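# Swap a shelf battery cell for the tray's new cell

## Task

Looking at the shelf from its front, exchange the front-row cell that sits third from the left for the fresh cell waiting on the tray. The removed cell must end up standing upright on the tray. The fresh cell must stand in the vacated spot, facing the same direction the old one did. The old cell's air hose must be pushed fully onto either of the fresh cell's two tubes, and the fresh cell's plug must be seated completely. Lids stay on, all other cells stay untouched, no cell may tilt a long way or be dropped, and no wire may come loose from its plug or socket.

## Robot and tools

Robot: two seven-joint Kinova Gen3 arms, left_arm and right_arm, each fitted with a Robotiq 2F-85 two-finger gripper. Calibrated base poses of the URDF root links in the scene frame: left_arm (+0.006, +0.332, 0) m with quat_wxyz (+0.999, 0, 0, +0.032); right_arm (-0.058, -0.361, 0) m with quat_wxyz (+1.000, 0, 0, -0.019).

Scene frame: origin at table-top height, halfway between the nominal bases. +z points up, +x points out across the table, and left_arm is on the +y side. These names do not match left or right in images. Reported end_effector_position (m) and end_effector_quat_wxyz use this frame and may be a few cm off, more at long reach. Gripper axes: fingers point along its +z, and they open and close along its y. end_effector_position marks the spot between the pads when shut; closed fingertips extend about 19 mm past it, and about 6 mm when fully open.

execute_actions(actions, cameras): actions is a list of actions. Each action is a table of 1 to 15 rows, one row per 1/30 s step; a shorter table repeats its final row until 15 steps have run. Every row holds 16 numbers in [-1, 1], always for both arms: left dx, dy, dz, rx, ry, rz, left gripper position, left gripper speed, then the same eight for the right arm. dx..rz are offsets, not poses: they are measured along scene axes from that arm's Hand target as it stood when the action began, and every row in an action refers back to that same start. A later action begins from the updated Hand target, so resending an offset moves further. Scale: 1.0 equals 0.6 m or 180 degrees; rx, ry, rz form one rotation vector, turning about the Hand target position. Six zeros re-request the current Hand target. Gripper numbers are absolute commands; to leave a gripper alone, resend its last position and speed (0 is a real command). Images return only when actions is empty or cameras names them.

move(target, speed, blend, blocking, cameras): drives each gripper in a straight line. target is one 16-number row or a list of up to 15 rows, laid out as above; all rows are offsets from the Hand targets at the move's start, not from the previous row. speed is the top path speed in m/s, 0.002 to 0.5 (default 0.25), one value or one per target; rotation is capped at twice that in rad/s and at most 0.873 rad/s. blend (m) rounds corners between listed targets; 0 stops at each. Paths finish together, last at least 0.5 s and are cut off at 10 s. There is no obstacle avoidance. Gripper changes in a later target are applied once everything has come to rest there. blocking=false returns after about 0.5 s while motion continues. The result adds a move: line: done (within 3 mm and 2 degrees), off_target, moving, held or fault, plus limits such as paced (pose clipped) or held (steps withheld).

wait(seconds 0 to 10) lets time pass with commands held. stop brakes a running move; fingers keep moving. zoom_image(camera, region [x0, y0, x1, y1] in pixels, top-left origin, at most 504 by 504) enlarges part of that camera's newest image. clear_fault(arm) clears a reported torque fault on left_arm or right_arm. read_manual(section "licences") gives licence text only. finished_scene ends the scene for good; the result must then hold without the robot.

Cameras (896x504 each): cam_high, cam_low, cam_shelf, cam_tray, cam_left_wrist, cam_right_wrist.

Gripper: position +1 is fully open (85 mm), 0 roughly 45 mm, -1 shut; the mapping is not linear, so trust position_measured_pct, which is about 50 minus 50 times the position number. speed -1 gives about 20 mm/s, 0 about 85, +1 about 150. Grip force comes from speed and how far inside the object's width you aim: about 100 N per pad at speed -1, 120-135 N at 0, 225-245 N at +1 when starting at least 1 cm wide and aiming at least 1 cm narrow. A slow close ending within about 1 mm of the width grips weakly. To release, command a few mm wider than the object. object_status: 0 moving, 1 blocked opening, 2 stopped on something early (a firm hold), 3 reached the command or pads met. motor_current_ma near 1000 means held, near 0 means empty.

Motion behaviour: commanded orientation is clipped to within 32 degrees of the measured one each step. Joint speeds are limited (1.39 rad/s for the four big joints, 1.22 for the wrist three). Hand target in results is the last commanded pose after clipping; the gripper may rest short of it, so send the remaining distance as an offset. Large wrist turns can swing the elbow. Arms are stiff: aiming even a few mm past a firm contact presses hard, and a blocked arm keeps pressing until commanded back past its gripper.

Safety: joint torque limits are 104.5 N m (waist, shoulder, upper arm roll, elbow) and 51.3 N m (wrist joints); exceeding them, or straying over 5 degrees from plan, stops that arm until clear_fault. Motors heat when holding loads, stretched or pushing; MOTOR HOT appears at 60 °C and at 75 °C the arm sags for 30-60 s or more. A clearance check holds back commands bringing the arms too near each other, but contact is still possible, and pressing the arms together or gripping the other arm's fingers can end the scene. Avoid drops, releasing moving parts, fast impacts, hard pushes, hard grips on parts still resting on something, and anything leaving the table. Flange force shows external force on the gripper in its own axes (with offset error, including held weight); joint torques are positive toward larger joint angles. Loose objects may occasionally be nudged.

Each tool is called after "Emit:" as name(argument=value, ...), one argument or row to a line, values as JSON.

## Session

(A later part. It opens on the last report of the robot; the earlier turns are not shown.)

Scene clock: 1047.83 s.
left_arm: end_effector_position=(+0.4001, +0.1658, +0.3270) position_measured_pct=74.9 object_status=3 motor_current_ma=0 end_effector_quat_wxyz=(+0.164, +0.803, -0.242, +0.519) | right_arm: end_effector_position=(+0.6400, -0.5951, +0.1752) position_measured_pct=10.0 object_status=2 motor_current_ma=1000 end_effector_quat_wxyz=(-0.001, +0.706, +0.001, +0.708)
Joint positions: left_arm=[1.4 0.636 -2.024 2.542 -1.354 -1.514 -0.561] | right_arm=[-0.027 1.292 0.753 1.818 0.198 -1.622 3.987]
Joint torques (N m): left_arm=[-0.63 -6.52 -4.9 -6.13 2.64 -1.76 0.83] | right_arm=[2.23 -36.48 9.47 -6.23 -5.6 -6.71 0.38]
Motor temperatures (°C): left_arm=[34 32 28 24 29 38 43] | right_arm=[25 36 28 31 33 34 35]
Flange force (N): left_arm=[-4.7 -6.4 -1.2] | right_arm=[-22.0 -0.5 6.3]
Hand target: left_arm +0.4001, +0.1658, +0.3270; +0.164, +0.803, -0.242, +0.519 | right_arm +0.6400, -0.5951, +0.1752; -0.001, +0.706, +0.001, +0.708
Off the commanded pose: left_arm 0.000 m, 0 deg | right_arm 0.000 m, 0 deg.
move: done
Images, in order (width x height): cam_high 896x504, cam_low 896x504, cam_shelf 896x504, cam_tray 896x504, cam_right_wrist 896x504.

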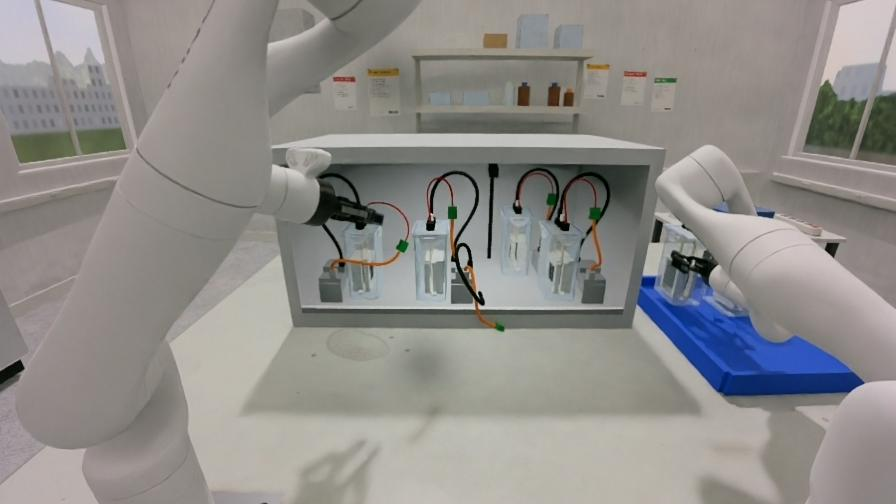

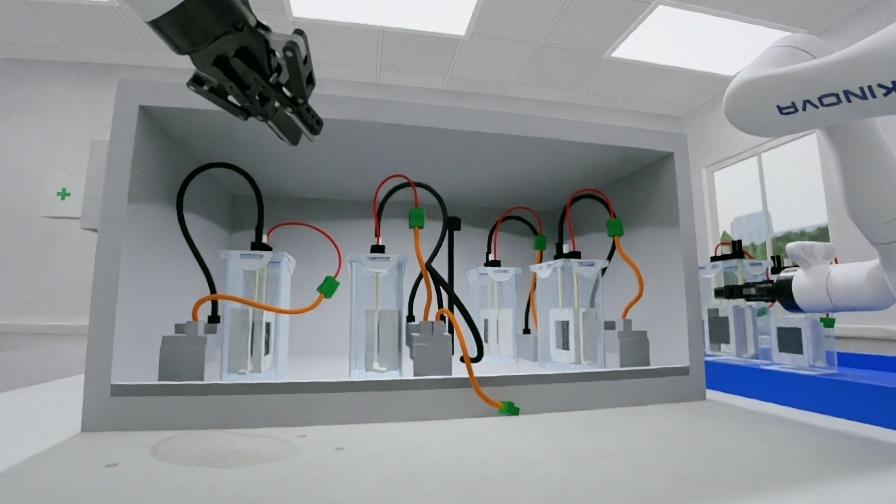

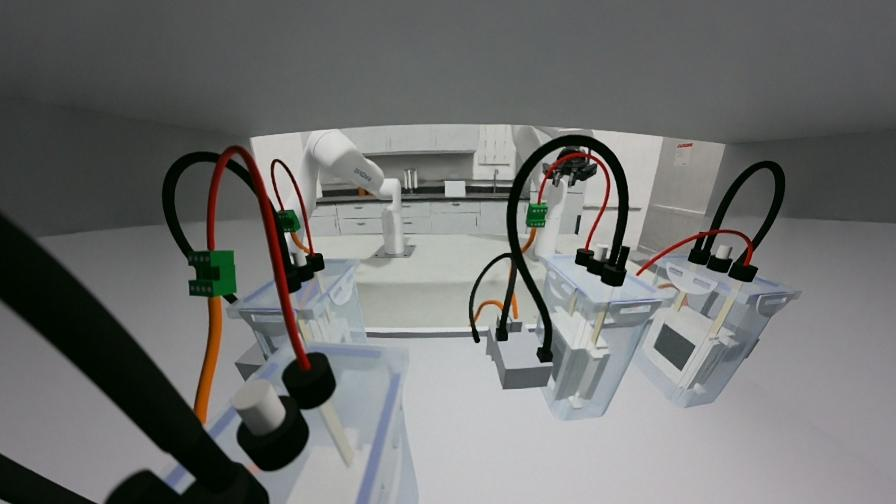

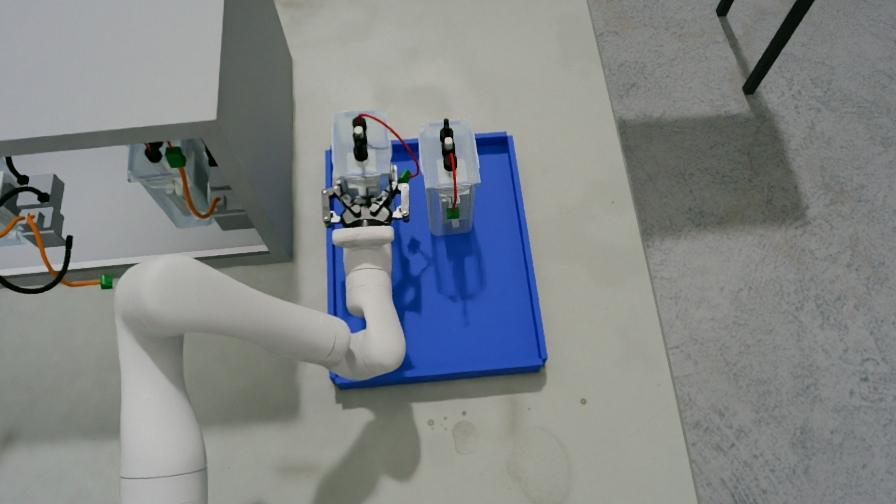

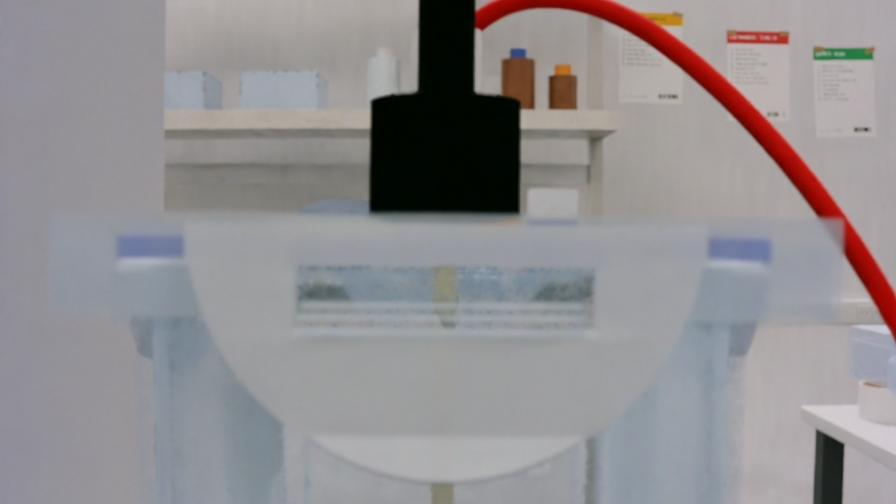

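Emit:
move(
  target=[0,0,0,0,0,0,-0.5,-0.8, 0,0,-0.045,0,0,0,0.5,-1],
  speed=0.06,
  cameras=["cam_high"],
)

Emit:
zoom_image(
  camera="cam_high",
  region=[640, 200, 800, 340],
)

Scene clock: 1057.13 s.
left_arm: end_effector_position=(+0.4001, +0.1658, +0.3270) position_measured_pct=74.9 object_status=3 motor_current_ma=0 end_effector_quat_wxyz=(+0.164, +0.803, -0.242, +0.519) | right_arm: end_effector_position=(+0.6400, -0.5951, +0.1485) position_measured_pct=10.0 object_status=2 motor_current_ma=1000 end_effector_quat_wxyz=(-0.001, +0.706, +0.001, +0.708)
Joint positions: left_arm=[1.4 0.636 -2.024 2.542 -1.354 -1.514 -0.561] | right_arm=[-0.015 1.348 0.726 1.791 0.165 -1.641 4.007]
Joint torques (N m): left_arm=[-0.64 -6.47 -4.93 -6.11 2.67 -1.75 0.8] | right_arm=[2.07 -10 1.2 2.26 1.5 2.15 0.02]
Flange force (N): left_arm=[-4.6 -6.5 -1.2] | right_arm=[18.1 -1.7 1.6]
Hand target: left_arm +0.4001, +0.1658, +0.3270; +0.164, +0.803, -0.242, +0.519 | right_arm +0.6400, -0.5951, +0.1482; -0.001, +0.706, +0.001, +0.708
Off the commanded pose: left_arm 0.000 m, 0 deg | right_arm 0.000 m, 0 deg.
move: done
Images, in order (width x height): cam_high 896x504.

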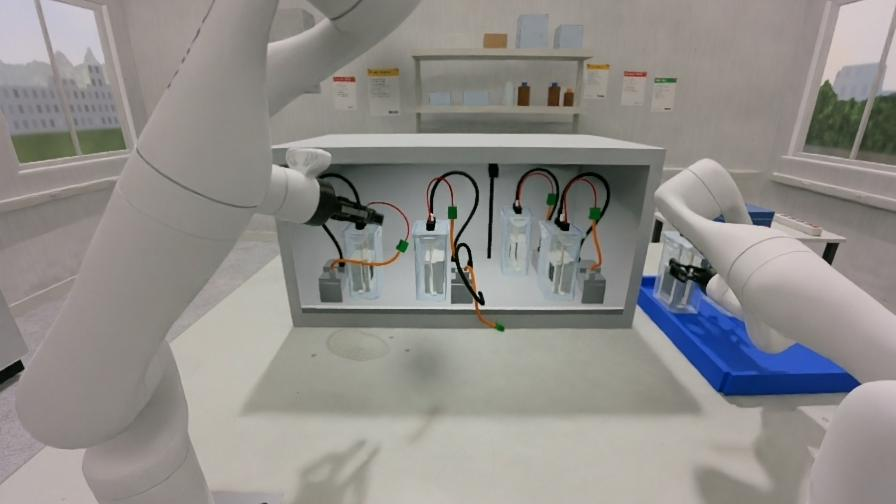

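Scaled by 3.150.

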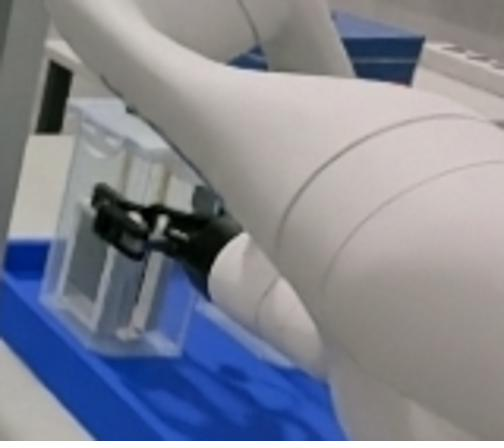

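Emit:
move(
  target=[
    [0,0,0,0,0,0,-0.5,-0.8, 0,0,0.0012,0,0,0,0.5,-1],
    [0,0,0,0,0,0,-0.5,-0.8, 0,0,0.0012,0,0,0,1,-0.5],
    [0,0,0,0,0,0,-0.5,-0.8, -0.2,0,0.0012,0,0,0,1,-0.5],
  ],
  speed=0.1,
  cameras=["cam_tray","cam_right_wrist","cam_high"],
)

Scene clock: 1066.27 s.
left_arm: end_effector_position=(+0.4001, +0.1658, +0.3270) position_measured_pct=74.9 object_status=3 motor_current_ma=0 end_effector_quat_wxyz=(+0.164, +0.803, -0.242, +0.519) | right_arm: end_effector_position=(+0.5200, -0.5951, +0.1489) position_measured_pct=0.0 object_status=3 motor_current_ma=0 end_effector_quat_wxyz=(-0.001, +0.706, +0.001, +0.708)
Joint positions: left_arm=[1.4 0.636 -2.024 2.542 -1.354 -1.514 -0.561] | right_arm=[0.069 1.381 0.747 2.11 0.232 -2.036 4.067]
Joint torques (N m): left_arm=[-0.67 -6.53 -4.93 -6.1 2.65 -1.76 0.81] | right_arm=[2.2 -21.13 5.18 1.12 -1.52 -2.47 0.38]
Flange force (N): left_arm=[-4.4 -6.3 -1.1] | right_arm=[-4.9 -0.5 4.7]
Hand target: left_arm +0.4001, +0.1658, +0.3270; +0.164, +0.803, -0.242, +0.519 | right_arm +0.5200, -0.5951, +0.1489; -0.001, +0.706, +0.001, +0.708
Off the commanded pose: left_arm 0.000 m, 0 deg | right_arm 0.000 m, 0 deg.
move: done
Images, in order (width x height): cam_high 896x504, cam_tray 896x504, cam_right_wrist 896x504.

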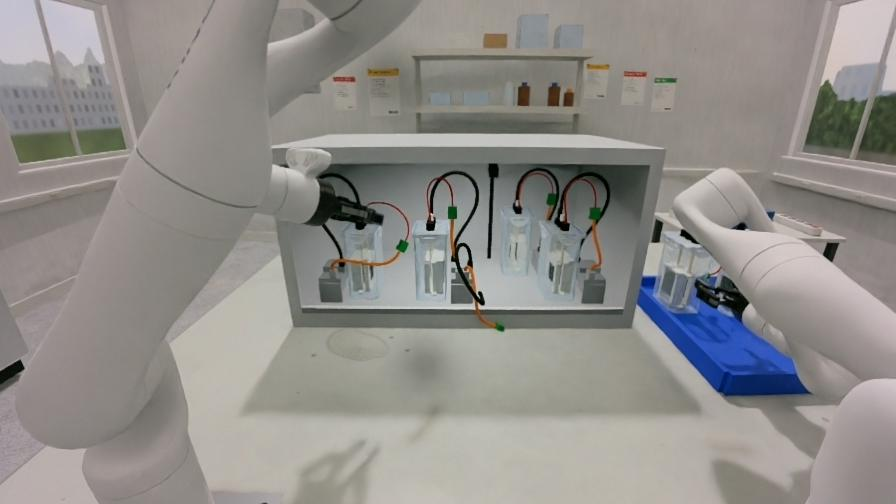

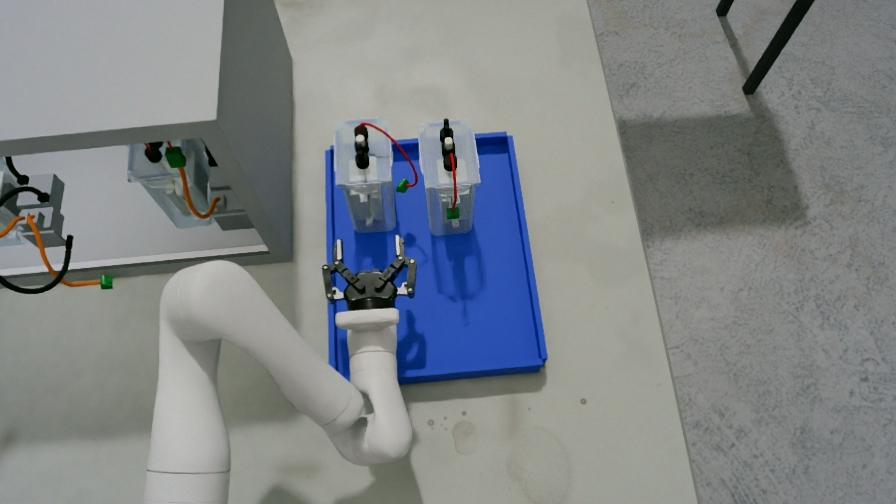

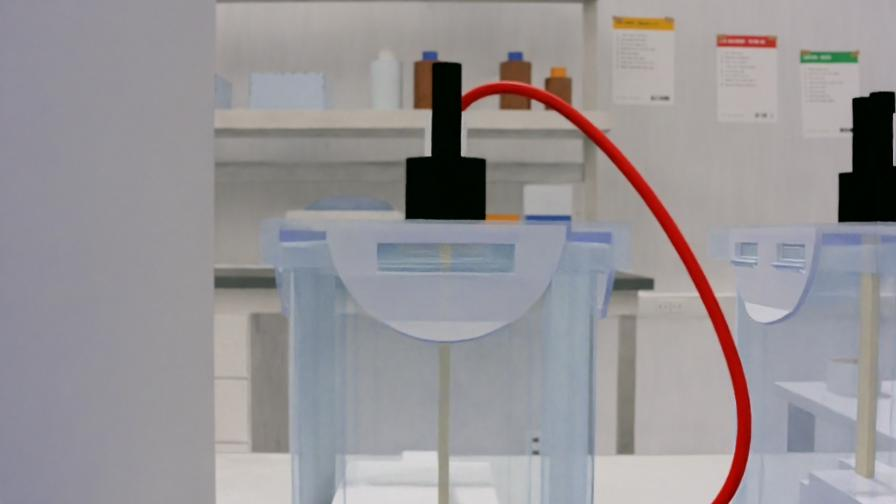

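Emit:
move(
  target=[0,0,0,0,0,0,-0.5,-0.8, -0.04,-0.238,0.02,0,0,0,1,-0.5],
  speed=0.15,
  cameras=["cam_tray","cam_right_wrist"],
)

Scene clock: 1077.90 s.
left_arm: end_effector_position=(+0.4001, +0.1658, +0.3270) position_measured_pct=74.9 object_status=3 motor_current_ma=0 end_effector_quat_wxyz=(+0.164, +0.803, -0.242, +0.519) | right_arm: end_effector_position=(+0.4960, -0.7379, +0.1609) position_measured_pct=0.0 object_status=3 motor_current_ma=0 end_effector_quat_wxyz=(-0.001, +0.706, +0.001, +0.708)
Joint positions: left_arm=[1.4 0.636 -2.024 2.542 -1.354 -1.514 -0.561] | right_arm=[0.348 1.415 0.896 1.82 0.394 -2.012 3.92]
Joint torques (N m): left_arm=[-0.63 -6.51 -4.92 -6.17 2.65 -1.75 0.8] | right_arm=[2.19 -23.27 5.93 -0.48 -1.84 -2.4 0.35]
Flange force (N): left_arm=[-4.8 -6.4 -1.1] | right_arm=[-4.1 0.6 4.9]
Hand target: left_arm +0.4001, +0.1658, +0.3270; +0.164, +0.803, -0.242, +0.519 | right_arm +0.4960, -0.7379, +0.1609; -0.001, +0.706, +0.001, +0.708
Off the commanded pose: left_arm 0.000 m, 0 deg | right_arm 0.000 m, 0 deg.
move: done
Images, in order (width x height): cam_tray 896x504, cam_right_wrist 896x504.

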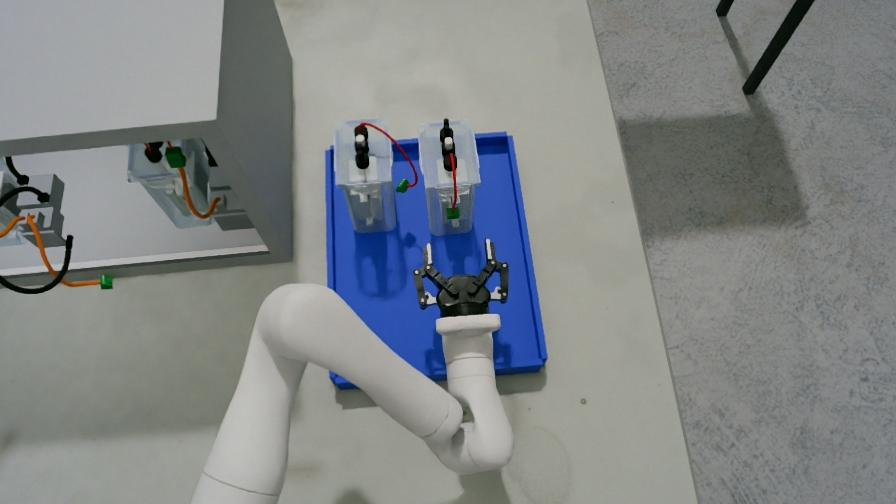

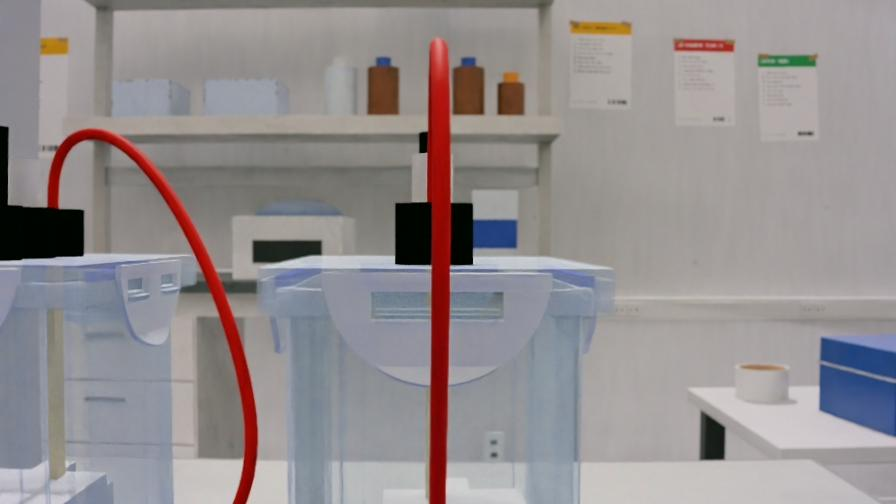

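Emit:
move(
  target=[
    [0,0,0,0,0,0,-0.5,-0.8, 0.08,0.0032,-0.0175,0,0,0,1,-0.5],
    [0,0,0,0,0,0,-0.5,-0.8, 0.21,0.0032,-0.0175,0,0,0,1,-0.5],
  ],
  speed=0.1,
  blend=[0.02,0],
  cameras=["cam_tray","cam_right_wrist"],
)

Emit:
zoom_image(
  camera="cam_tray",
  region=[380, 100, 520, 280],
)

Scene clock: 1086.73 s.
left_arm: end_effector_position=(+0.4001, +0.1658, +0.3270) position_measured_pct=74.9 object_status=3 motor_current_ma=0 end_effector_quat_wxyz=(+0.164, +0.803, -0.242, +0.519) | right_arm: end_effector_position=(+0.6219, -0.7360, +0.1504) position_measured_pct=0.0 object_status=3 motor_current_ma=0 end_effector_quat_wxyz=(-0.001, +0.706, +0.001, +0.708)
Joint positions: left_arm=[1.4 0.636 -2.024 2.542 -1.354 -1.514 -0.561] | right_arm=[0.25 1.428 0.842 1.521 0.296 -1.648 3.853]
Joint torques (N m): left_arm=[-0.63 -6.49 -4.92 -6.15 2.63 -1.79 0.8] | right_arm=[2.2 -26.21 6.15 -2.31 -2.17 -2.29 0.43]
Flange force (N): left_arm=[-4.7 -6.4 -1.1] | right_arm=[-4.2 0.7 5.8]
Hand target: left_arm +0.4001, +0.1658, +0.3270; +0.164, +0.803, -0.242, +0.519 | right_arm +0.6220, -0.7360, +0.1504; -0.001, +0.706, +0.001, +0.708
Off the commanded pose: left_arm 0.000 m, 0 deg | right_arm 0.000 m, 0 deg.
move: done
Images, in order (width x height): cam_tray 896x504, cam_right_wrist 896x504.

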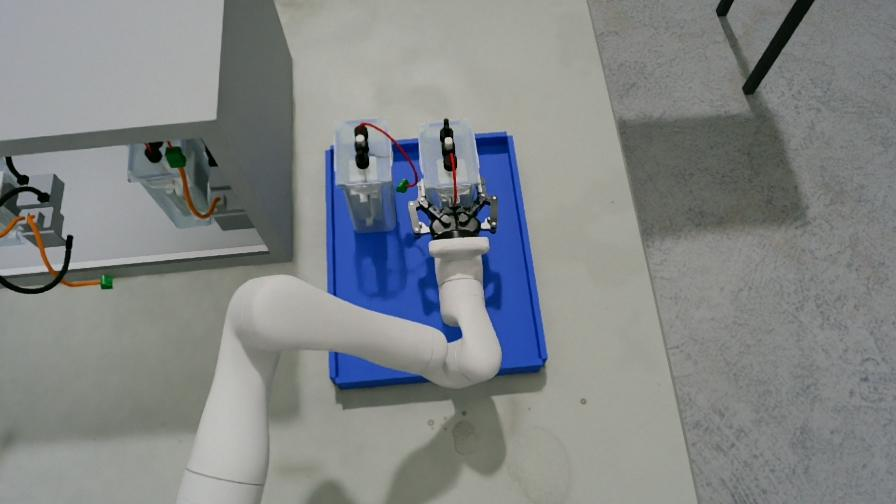

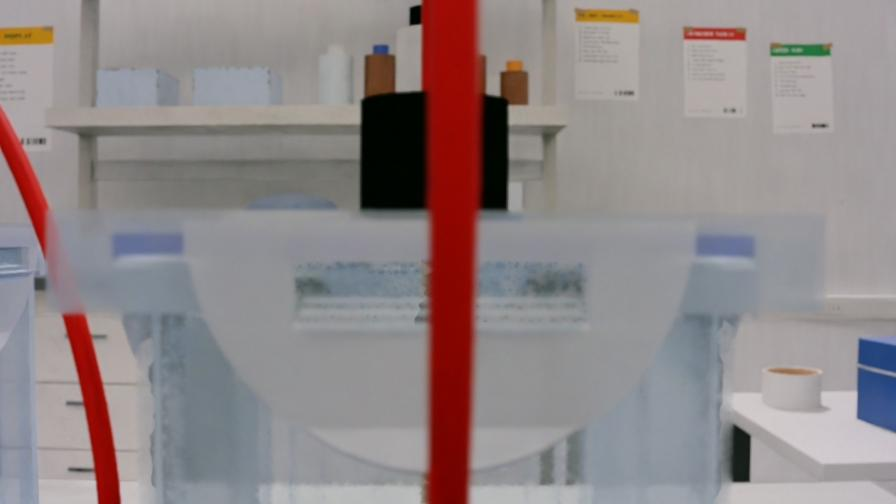

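Scaled by 2.800.

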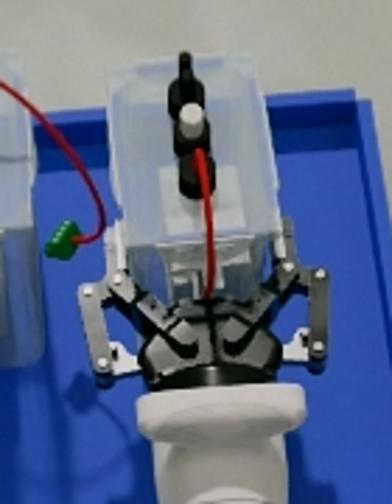

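Emit:
move(
  target=[
    [0,0,0,0,0,0,-0.5,-0.8, 0,0,0,0,0,0,0.5,-1],
    [0,0,0,0,0,0,-0.5,-0.8, 0,0,0.03,0,0,0,0.5,-1],
  ],
  speed=0.05,
  cameras=["cam_tray","cam_right_wrist"],
)

Scene clock: 1093.40 s.
left_arm: end_effector_position=(+0.4001, +0.1658, +0.3270) position_measured_pct=74.9 object_status=3 motor_current_ma=0 end_effector_quat_wxyz=(+0.164, +0.803, -0.242, +0.519) | right_arm: end_effector_position=(+0.6220, -0.7360, +0.1684) position_measured_pct=10.0 object_status=2 motor_current_ma=1000 end_effector_quat_wxyz=(-0.001, +0.706, +0.001, +0.708)
Joint positions: left_arm=[1.4 0.636 -2.024 2.542 -1.354 -1.514 -0.561] | right_arm=[0.243 1.395 0.858 1.538 0.314 -1.644 3.835]
Joint torques (N m): left_arm=[-0.71 -6.54 -4.9 -6.12 2.67 -1.77 0.82] | right_arm=[2.16 -41.2 9.13 -7.62 -7.31 -6.26 0.43]
Flange force (N): left_arm=[-4.2 -5.9 -1.4] | right_arm=[-23.1 0.3 4.9]
Hand target: left_arm +0.4001, +0.1658, +0.3270; +0.164, +0.803, -0.242, +0.519 | right_arm +0.6220, -0.7360, +0.1684; -0.001, +0.706, +0.001, +0.708
Off the commanded pose: left_arm 0.000 m, 0 deg | right_arm 0.000 m, 0 deg.
move: done
Images, in order (width x height): cam_tray 896x504, cam_right_wrist 896x504.

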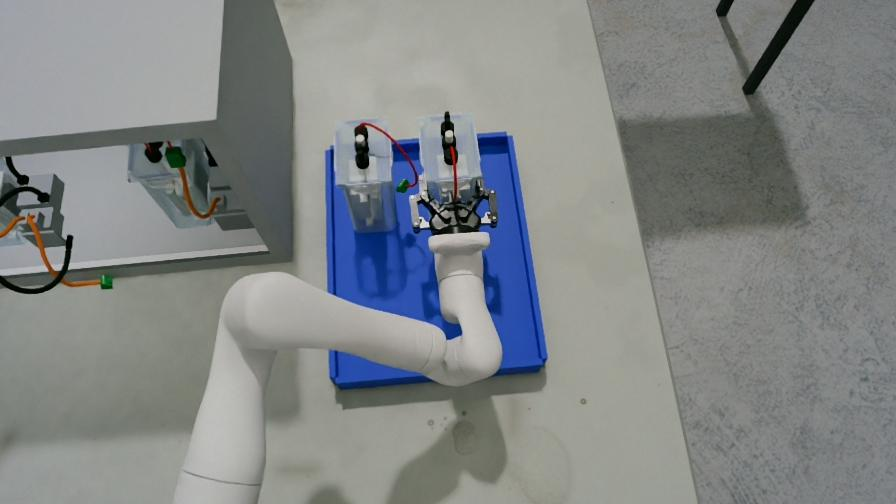

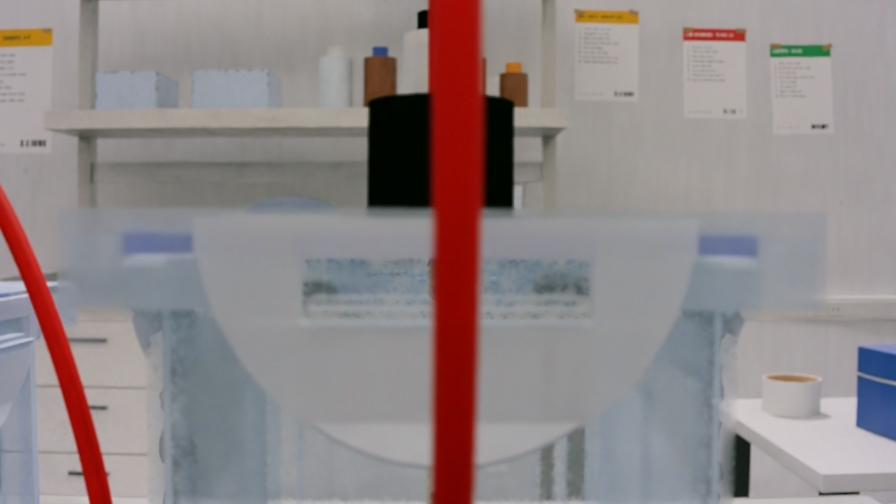

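Emit:
move(
  target=[
    [0,0,0,0,0,0,-0.5,-0.8, -0.237,0.06,0.12,0,0,0,0.5,-1],
    [0,0,0,0,0,0,-0.5,-0.8, -0.337,0.56,0.153,0,0,0.25,0.5,-1],
  ],
  speed=0.18,
  blend=[0.08,0],
  cameras=["cam_high"],
)

Scene clock: 1119.73 s.
left_arm: end_effector_position=(+0.4001, +0.1658, +0.3270) position_measured_pct=74.9 object_status=3 motor_current_ma=0 end_effector_quat_wxyz=(+0.164, +0.803, -0.242, +0.519) | right_arm: end_effector_position=(+0.4198, -0.4000, +0.2602) position_measured_pct=10.0 object_status=2 motor_current_ma=1000 end_effector_quat_wxyz=(-0.272, +0.652, +0.271, +0.654)
Joint positions: left_arm=[1.4 0.636 -2.024 2.542 -1.354 -1.514 -0.561] | right_arm=[0.216 0.98 0.677 2.155 1.37 -2.096 4.502]
Joint torques (N m): left_arm=[-0.7 -6.52 -4.91 -6.11 2.64 -1.78 0.83] | right_arm=[2.48 -28.65 0.39 -1.34 -1.42 -9.44 0.43]
Flange force (N): left_arm=[-4.4 -6.1 -1.2] | right_arm=[-23.2 4.9 6.4]
Hand target: left_arm +0.4001, +0.1658, +0.3270; +0.164, +0.803, -0.242, +0.519 | right_arm +0.4198, -0.4000, +0.2602; -0.272, +0.652, +0.271, +0.654
Off the commanded pose: left_arm 0.000 m, 0 deg | right_arm 0.000 m, 0 deg.
move: done
Images, in order (width x height): cam_high 896x504.

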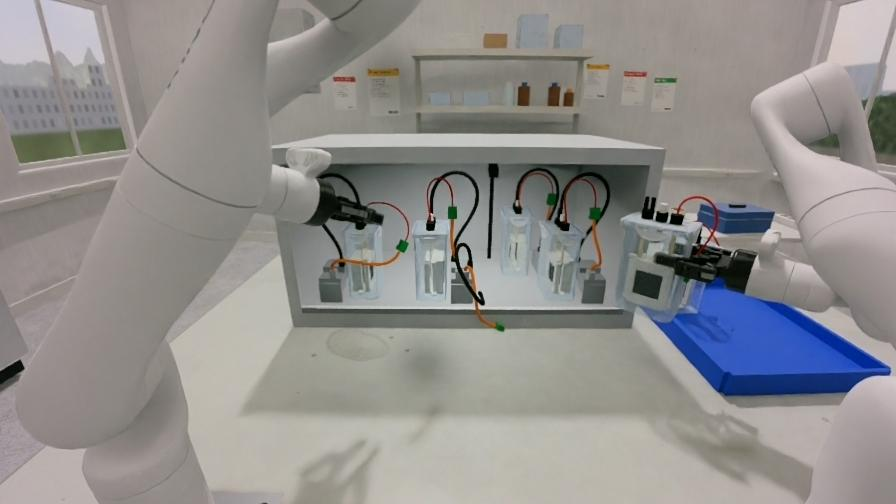

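Emit:
move(
  target=[
    [0,0,0,0,0,0,-0.5,-0.8, 0,0.533,-0.1,0,0,0.25,0.5,-1],
    [0,0,0,0,0,0,-0.5,-0.8, 0,0.533,-0.19,0,0,0.25,0.5,-1],
  ],
  speed=[0.18,0.08],
  blend=[0.03,0],
  cameras=["cam_high","cam_low"],
)

Scene clock: 1127.77 s.
left_arm: end_effector_position=(+0.4001, +0.1658, +0.3270) position_measured_pct=74.9 object_status=3 motor_current_ma=0 end_effector_quat_wxyz=(+0.164, +0.803, -0.242, +0.519) | right_arm: end_effector_position=(+0.4198, -0.0802, +0.1462) position_measured_pct=10.0 object_status=2 motor_current_ma=1000 end_effector_quat_wxyz=(+0.501, -0.499, -0.500, -0.500)
Joint positions: left_arm=[1.4 0.636 -2.024 2.542 -1.354 -1.514 -0.561] | right_arm=[-0.293 1.238 0.416 1.686 1.358 -1.922 4.407]
Joint torques (N m): left_arm=[-0.67 -6.54 -4.89 -6.15 2.64 -1.78 0.82] | right_arm=[2.15 -34.55 -2.27 -3.24 -2.61 -9.31 0.39]
Flange force (N): left_arm=[-4.5 -6.1 -1.2] | right_arm=[-26.0 5.8 3.1]
Hand target: left_arm +0.4001, +0.1658, +0.3270; +0.164, +0.803, -0.242, +0.519 | right_arm +0.4198, -0.0802, +0.1462; +0.501, -0.499, -0.500, -0.500
Off the commanded pose: left_arm 0.000 m, 0 deg | right_arm 0.000 m, 0 deg.
move: done; blend cut to 0.027 m at target 1
Images, in order (width x height): cam_high 896x504, cam_low 896x504.

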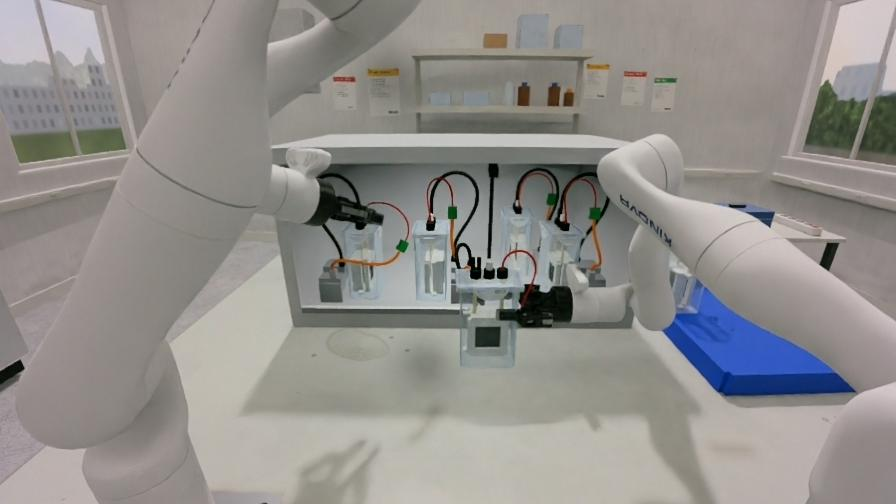

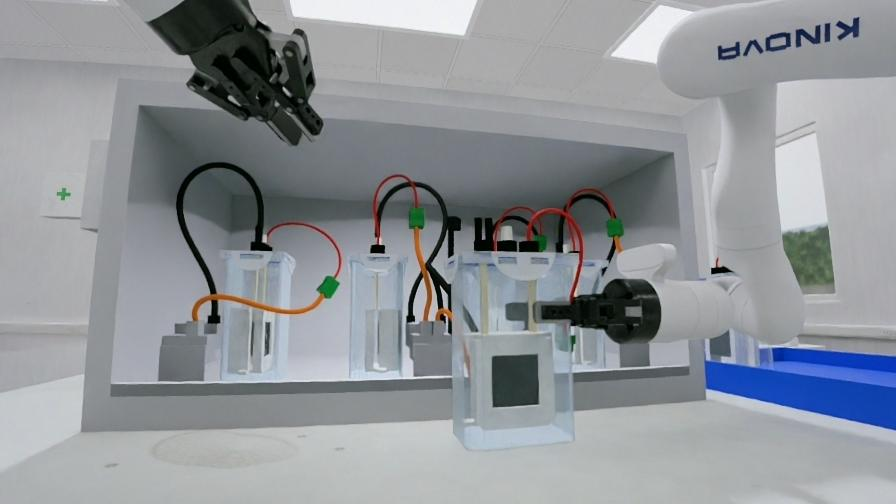

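Emit:
move(
  target=[0,0,0,0,0,0,-0.5,-0.8, 0,0,-0.0172,0,0,0,0.5,-1],
  speed=0.03,
  cameras=["cam_low"],
)

Scene clock: 1132.13 s.
left_arm: end_effector_position=(+0.4001, +0.1658, +0.3270) position_measured_pct=74.9 object_status=3 motor_current_ma=0 end_effector_quat_wxyz=(+0.164, +0.803, -0.242, +0.519) | right_arm: end_effector_position=(+0.4198, -0.0802, +0.1359) position_measured_pct=10.0 object_status=2 motor_current_ma=1000 end_effector_quat_wxyz=(+0.501, -0.499, -0.500, -0.500)
Joint positions: left_arm=[1.4 0.636 -2.024 2.542 -1.354 -1.514 -0.561] | right_arm=[-0.29 1.261 0.411 1.675 1.354 -1.921 4.418]
Joint torques (N m): left_arm=[-0.62 -6.49 -4.94 -6.13 2.64 -1.77 0.84] | right_arm=[2.19 -34.37 -2.36 -3.18 -2.47 -9.31 0.44]
Flange force (N): left_arm=[-4.9 -6.7 -1.0] | right_arm=[-25.4 5.6 3.3]
Hand target: left_arm +0.4001, +0.1658, +0.3270; +0.164, +0.803, -0.242, +0.519 | right_arm +0.4198, -0.0802, +0.1359; +0.501, -0.499, -0.500, -0.500
Off the commanded pose: left_arm 0.000 m, 0 deg | right_arm 0.000 m, 0 deg.
move: done
Images, in order (width x height): cam_low 896x504.

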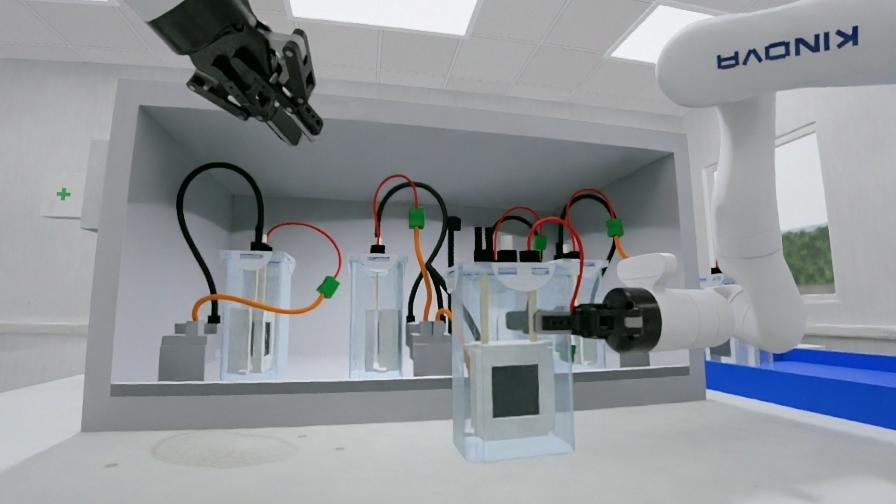

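Emit:
move(
  target=[0,0,0,0,0,0,-0.5,-0.8, 0,0,-0.0025,0,0,0,0.5,-1],
  speed=0.02,
)

Emit:
move(
  target=[0,0,0,0,0,0,-0.5,-0.8, 0,0,-0.0025,0,0,0,0.5,-1],
  speed=0.02,
)

Scene clock: 1137.10 s.
left_arm: end_effector_position=(+0.4001, +0.1658, +0.3270) position_measured_pct=74.9 object_status=3 motor_current_ma=0 end_effector_quat_wxyz=(+0.164, +0.803, -0.242, +0.519) | right_arm: end_effector_position=(+0.4198, -0.0802, +0.1344) position_measured_pct=10.0 object_status=2 motor_current_ma=1000 end_effector_quat_wxyz=(+0.501, -0.499, -0.500, -0.500)
Joint positions: left_arm=[1.4 0.636 -2.024 2.542 -1.354 -1.514 -0.561] | right_arm=[-0.29 1.264 0.411 1.673 1.353 -1.921 4.42]
Joint torques (N m): left_arm=[-0.68 -6.5 -4.93 -6.16 2.64 -1.78 0.8] | right_arm=[2.2 -34.3 -2.31 -3.14 -2.44 -9.32 0.44]
Flange force (N): left_arm=[-4.5 -6.2 -1.2] | right_arm=[-25.4 5.7 3.4]
Hand target: left_arm +0.4001, +0.1658, +0.3270; +0.164, +0.803, -0.242, +0.519 | right_arm +0.4198, -0.0802, +0.1344; +0.501, -0.499, -0.500, -0.500
Off the commanded pose: left_arm 0.000 m, 0 deg | right_arm 0.000 m, 0 deg.
move: done

Scene clock: 1137.80 s.
left_arm: end_effector_position=(+0.4001, +0.1658, +0.3270) position_measured_pct=74.9 object_status=3 motor_current_ma=0 end_effector_quat_wxyz=(+0.164, +0.803, -0.242, +0.519) | right_arm: end_effector_position=(+0.4198, -0.0802, +0.1329) position_measured_pct=10.0 object_status=2 motor_current_ma=1000 end_effector_quat_wxyz=(+0.501, -0.499, -0.500, -0.500)
Joint positions: left_arm=[1.4 0.636 -2.024 2.542 -1.354 -1.514 -0.561] | right_arm=[-0.29 1.268 0.41 1.671 1.353 -1.921 4.422]
Joint torques (N m): left_arm=[-0.63 -6.5 -4.92 -6.14 2.64 -1.76 0.84] | right_arm=[2.2 -34.31 -2.34 -3.07 -2.44 -9.32 0.43]
Flange force (N): left_arm=[-4.9 -6.5 -1.1] | right_arm=[-25.4 5.8 3.3]
Hand target: left_arm +0.4001, +0.1658, +0.3270; +0.164, +0.803, -0.242, +0.519 | right_arm +0.4198, -0.0802, +0.1329; +0.501, -0.499, -0.500, -0.500
Off the commanded pose: left_arm 0.000 m, 0 deg | right_arm 0.000 m, 0 deg.
move: done

Emit:
move(
  target=[0,0,0,0,0,0,-0.5,-0.8, 0,0,-0.0033,0,0,0,0.5,-1],
  speed=0.02,
)

Emit:
move(
  target=[0,0,0,0,0,0,-0.5,-0.8, 0,0,-0.0033,0,0,0,0.5,-1],
  speed=0.02,
)

Emit:
move(
  target=[0,0,0,0,0,0,-0.5,-0.8, 0,0,-0.0033,0,0,0,0.5,-1],
  speed=0.02,
  cameras=["cam_low"],
)

Scene clock: 1146.63 s.
left_arm: end_effector_position=(+0.4001, +0.1658, +0.3270) position_measured_pct=74.9 object_status=3 motor_current_ma=0 end_effector_quat_wxyz=(+0.164, +0.803, -0.242, +0.519) | right_arm: end_effector_position=(+0.4198, -0.0802, +0.1309) position_measured_pct=10.0 object_status=2 motor_current_ma=1000 end_effector_quat_wxyz=(+0.501, -0.499, -0.500, -0.500)
Joint positions: left_arm=[1.4 0.636 -2.024 2.542 -1.354 -1.514 -0.561] | right_arm=[-0.289 1.272 0.409 1.669 1.352 -1.921 4.424]
Joint torques (N m): left_arm=[-0.64 -6.51 -4.9 -6.15 2.66 -1.75 0.81] | right_arm=[1.05 -29.07 -1.25 -2.27 -1.7 -6.05 0.3]
Flange force (N): left_arm=[-4.6 -6.3 -1.3] | right_arm=[-15.5 4.9 0.5]
Hand target: left_arm +0.4001, +0.1658, +0.3270; +0.164, +0.803, -0.242, +0.519 | right_arm +0.4198, -0.0802, +0.1309; +0.501, -0.499, -0.500, -0.500
Off the commanded pose: left_arm 0.000 m, 0 deg | right_arm 0.000 m, 0 deg.
move: done

Scene clock: 1147.33 s.
left_arm: end_effector_position=(+0.4001, +0.1658, +0.3270) position_measured_pct=74.9 object_status=3 motor_current_ma=0 end_effector_quat_wxyz=(+0.164, +0.803, -0.242, +0.519) | right_arm: end_effector_position=(+0.4198, -0.0802, +0.1290) position_measured_pct=10.0 object_status=2 motor_current_ma=1000 end_effector_quat_wxyz=(+0.501, -0.499, -0.500, -0.500)
Joint positions: left_arm=[1.4 0.636 -2.024 2.542 -1.354 -1.514 -0.561] | right_arm=[-0.289 1.277 0.408 1.666 1.352 -1.921 4.426]
Joint torques (N m): left_arm=[-0.67 -6.52 -4.89 -6.13 2.64 -1.77 0.83] | right_arm=[-0.1 -16.38 1.72 -1.35 -1.3 1.97 0.56]
Flange force (N): left_arm=[-4.5 -6.2 -1.3] | right_arm=[11.1 -1.1 -5.1]
Hand target: left_arm +0.4001, +0.1658, +0.3270; +0.164, +0.803, -0.242, +0.519 | right_arm +0.4198, -0.0802, +0.1289; +0.501, -0.499, -0.500, -0.500
Off the commanded pose: left_arm 0.000 m, 0 deg | right_arm 0.000 m, 0 deg.
move: done

Scene clock: 1148.03 s.
left_arm: end_effector_position=(+0.4001, +0.1658, +0.3270) position_measured_pct=74.9 object_status=3 motor_current_ma=0 end_effector_quat_wxyz=(+0.164, +0.803, -0.242, +0.519) | right_arm: end_effector_position=(+0.4198, -0.0802, +0.1270) position_measured_pct=10.0 object_status=2 motor_current_ma=1000 end_effector_quat_wxyz=(+0.501, -0.499, -0.500, -0.500)
Joint positions: left_arm=[1.4 0.636 -2.024 2.542 -1.354 -1.514 -0.561] | right_arm=[-0.288 1.281 0.408 1.664 1.351 -1.921 4.428]
Joint torques (N m): left_arm=[-0.63 -6.52 -4.9 -6.15 2.65 -1.74 0.79] | right_arm=[-1.99 -1.51 5.34 -1.16 -1.06 11.7 1.62]
Flange force (N): left_arm=[-4.6 -6.3 -1.2] | right_arm=[44.1 -8.9 -12.7]
Hand target: left_arm +0.4001, +0.1658, +0.3270; +0.164, +0.803, -0.242, +0.519 | right_arm +0.4198, -0.0802, +0.1269; +0.501, -0.499, -0.500, -0.500
Off the commanded pose: left_arm 0.000 m, 0 deg | right_arm 0.000 m, 0 deg.
move: done
Images, in order (width x height): cam_low 896x504.

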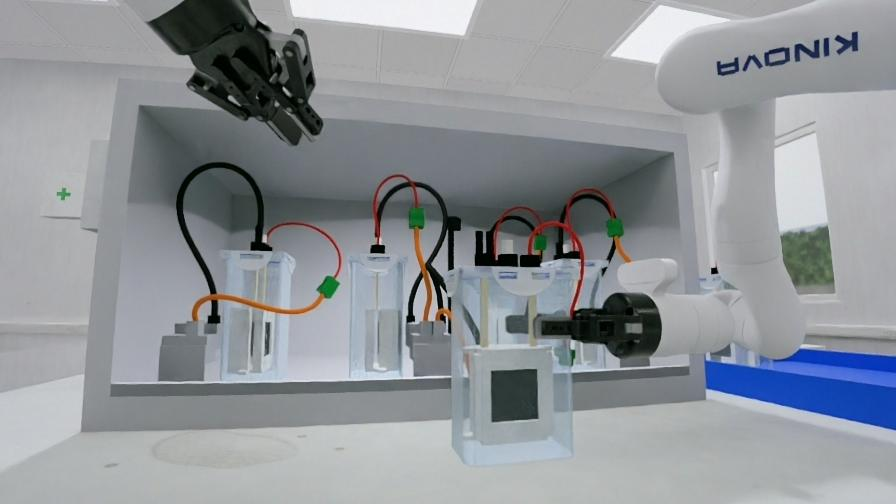

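Emit:
move(
  target=[
    [0,0,0,0,0,0,-0.5,-0.8, 0,0,0.0055,0,0,0,0.5,-1],
    [0,0,0,0,0,0,-0.5,-0.8, 0,0,0.0055,0,0,0,1,-0.5],
    [0,0,0,0,0,0,-0.5,-0.8, 0,-0.22,0.0055,0,0,0,1,-0.5],
  ],
  speed=0.1,
  cameras=["cam_low","cam_right_wrist","cam_high","cam_left_wrist"],
)

Scene clock: 1158.00 s.
left_arm: end_effector_position=(+0.4001, +0.1658, +0.3270) position_measured_pct=74.9 object_status=3 motor_current_ma=0 end_effector_quat_wxyz=(+0.164, +0.803, -0.242, +0.519) | right_arm: end_effector_position=(+0.4198, -0.2121, +0.1302) position_measured_pct=0.0 object_status=3 motor_current_ma=0 end_effector_quat_wxyz=(+0.501, -0.499, -0.500, -0.500)
Joint positions: left_arm=[1.4 0.636 -2.024 2.542 -1.354 -1.514 -0.561] | right_arm=[-0.069 1.32 0.511 1.574 1.541 -2.077 4.45]
Joint torques (N m): left_arm=[-0.63 -6.51 -4.95 -6.14 2.64 -1.74 0.8] | right_arm=[2.02 -23.6 1.72 -1 -0.54 -3.19 0.39]
Flange force (N): left_arm=[-4.7 -6.5 -0.9] | right_arm=[-5.2 5.4 1.9]
Hand target: left_arm +0.4001, +0.1658, +0.3270; +0.164, +0.803, -0.242, +0.519 | right_arm +0.4198, -0.2122, +0.1302; +0.501, -0.499, -0.500, -0.500
Off the commanded pose: left_arm 0.000 m, 0 deg | right_arm 0.000 m, 0 deg.
move: done
Images, in order (width x height): cam_high 896x504, cam_low 896x504, cam_left_wrist 896x504, cam_right_wrist 896x504.

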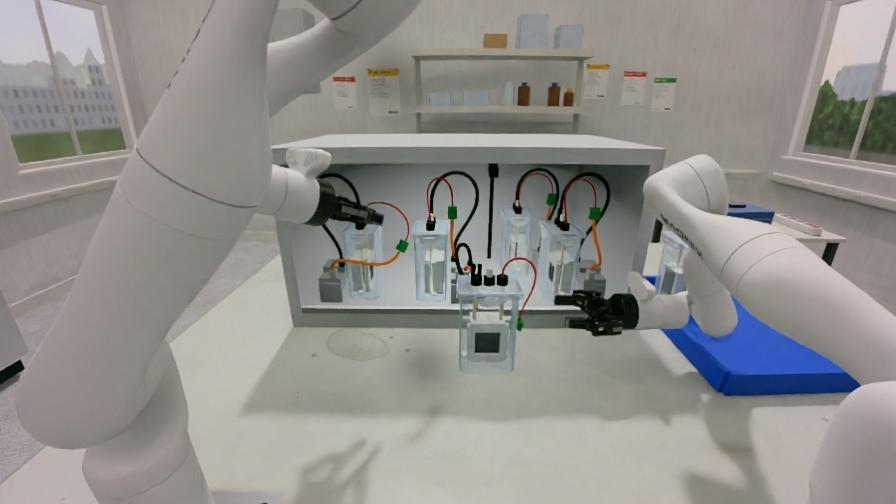

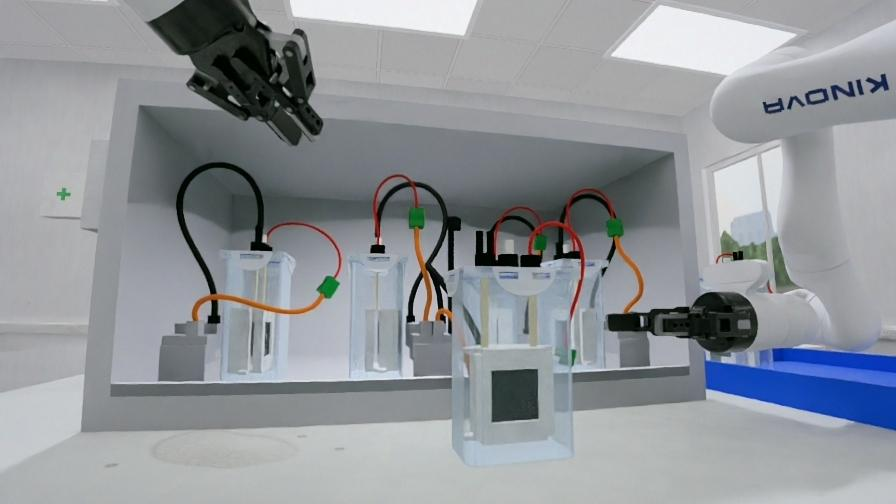

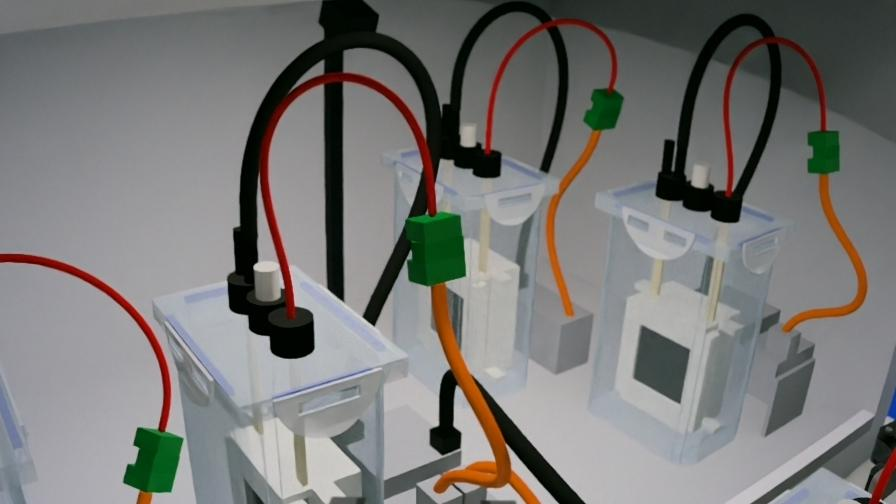

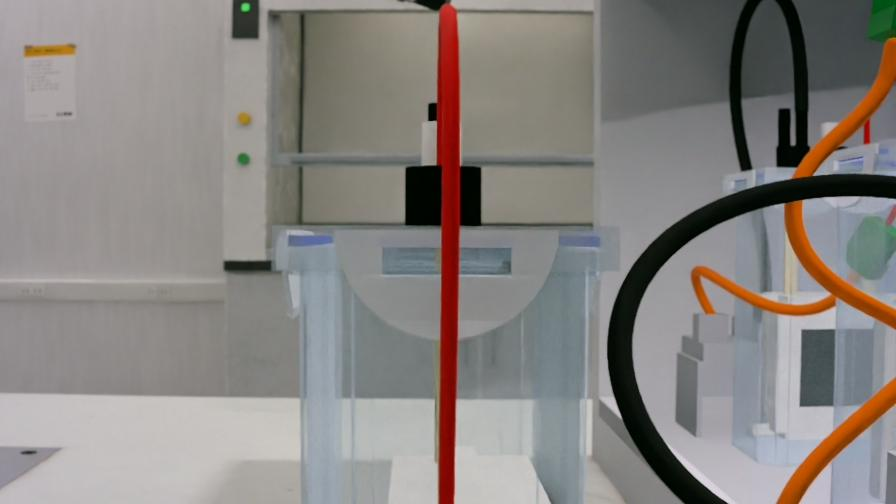

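Emit:
move(
  target=[0,0,0,0,0,0,-0.5,-0.8, 0,-0.1,-0.02,0,0,0,-0.1,0.5],
  speed=0.15,
  cameras=["cam_right_wrist"],
)

Scene clock: 1165.03 s.
left_arm: end_effector_position=(+0.4001, +0.1658, +0.3270) position_measured_pct=74.9 object_status=3 motor_current_ma=0 end_effector_quat_wxyz=(+0.164, +0.803, -0.242, +0.519) | right_arm: end_effector_position=(+0.4198, -0.2722, +0.1182) position_measured_pct=55.0 object_status=3 motor_current_ma=0 end_effector_quat_wxyz=(+0.501, -0.499, -0.500, -0.500)
Joint positions: left_arm=[1.4 0.636 -2.024 2.542 -1.354 -1.514 -0.561] | right_arm=[0.063 1.359 0.499 1.472 1.63 -2.1 4.443]
Joint torques (N m): left_arm=[-0.61 -6.48 -4.95 -6.18 2.66 -1.75 0.8] | right_arm=[2.14 -23.94 1.7 -0.94 -0.6 -3.16 0.42]
Flange force (N): left_arm=[-4.9 -6.6 -1.0] | right_arm=[-5.4 6.6 1.0]
Hand target: left_arm +0.4001, +0.1658, +0.3270; +0.164, +0.803, -0.242, +0.519 | right_arm +0.4198, -0.2722, +0.1182; +0.501, -0.499, -0.500, -0.500
Off the commanded pose: left_arm 0.000 m, 0 deg | right_arm 0.000 m, 0 deg.
joint sent to its limit (right arm) — joint 6 (wrist pitch), lower limit. The joint targets still meet the commanded pose.
move: done
Images, in order (width x height): cam_right_wrist 896x504.

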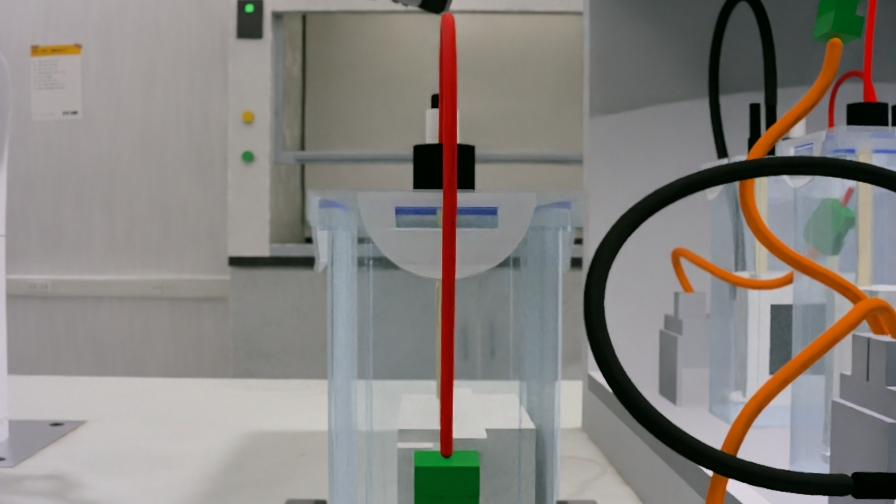

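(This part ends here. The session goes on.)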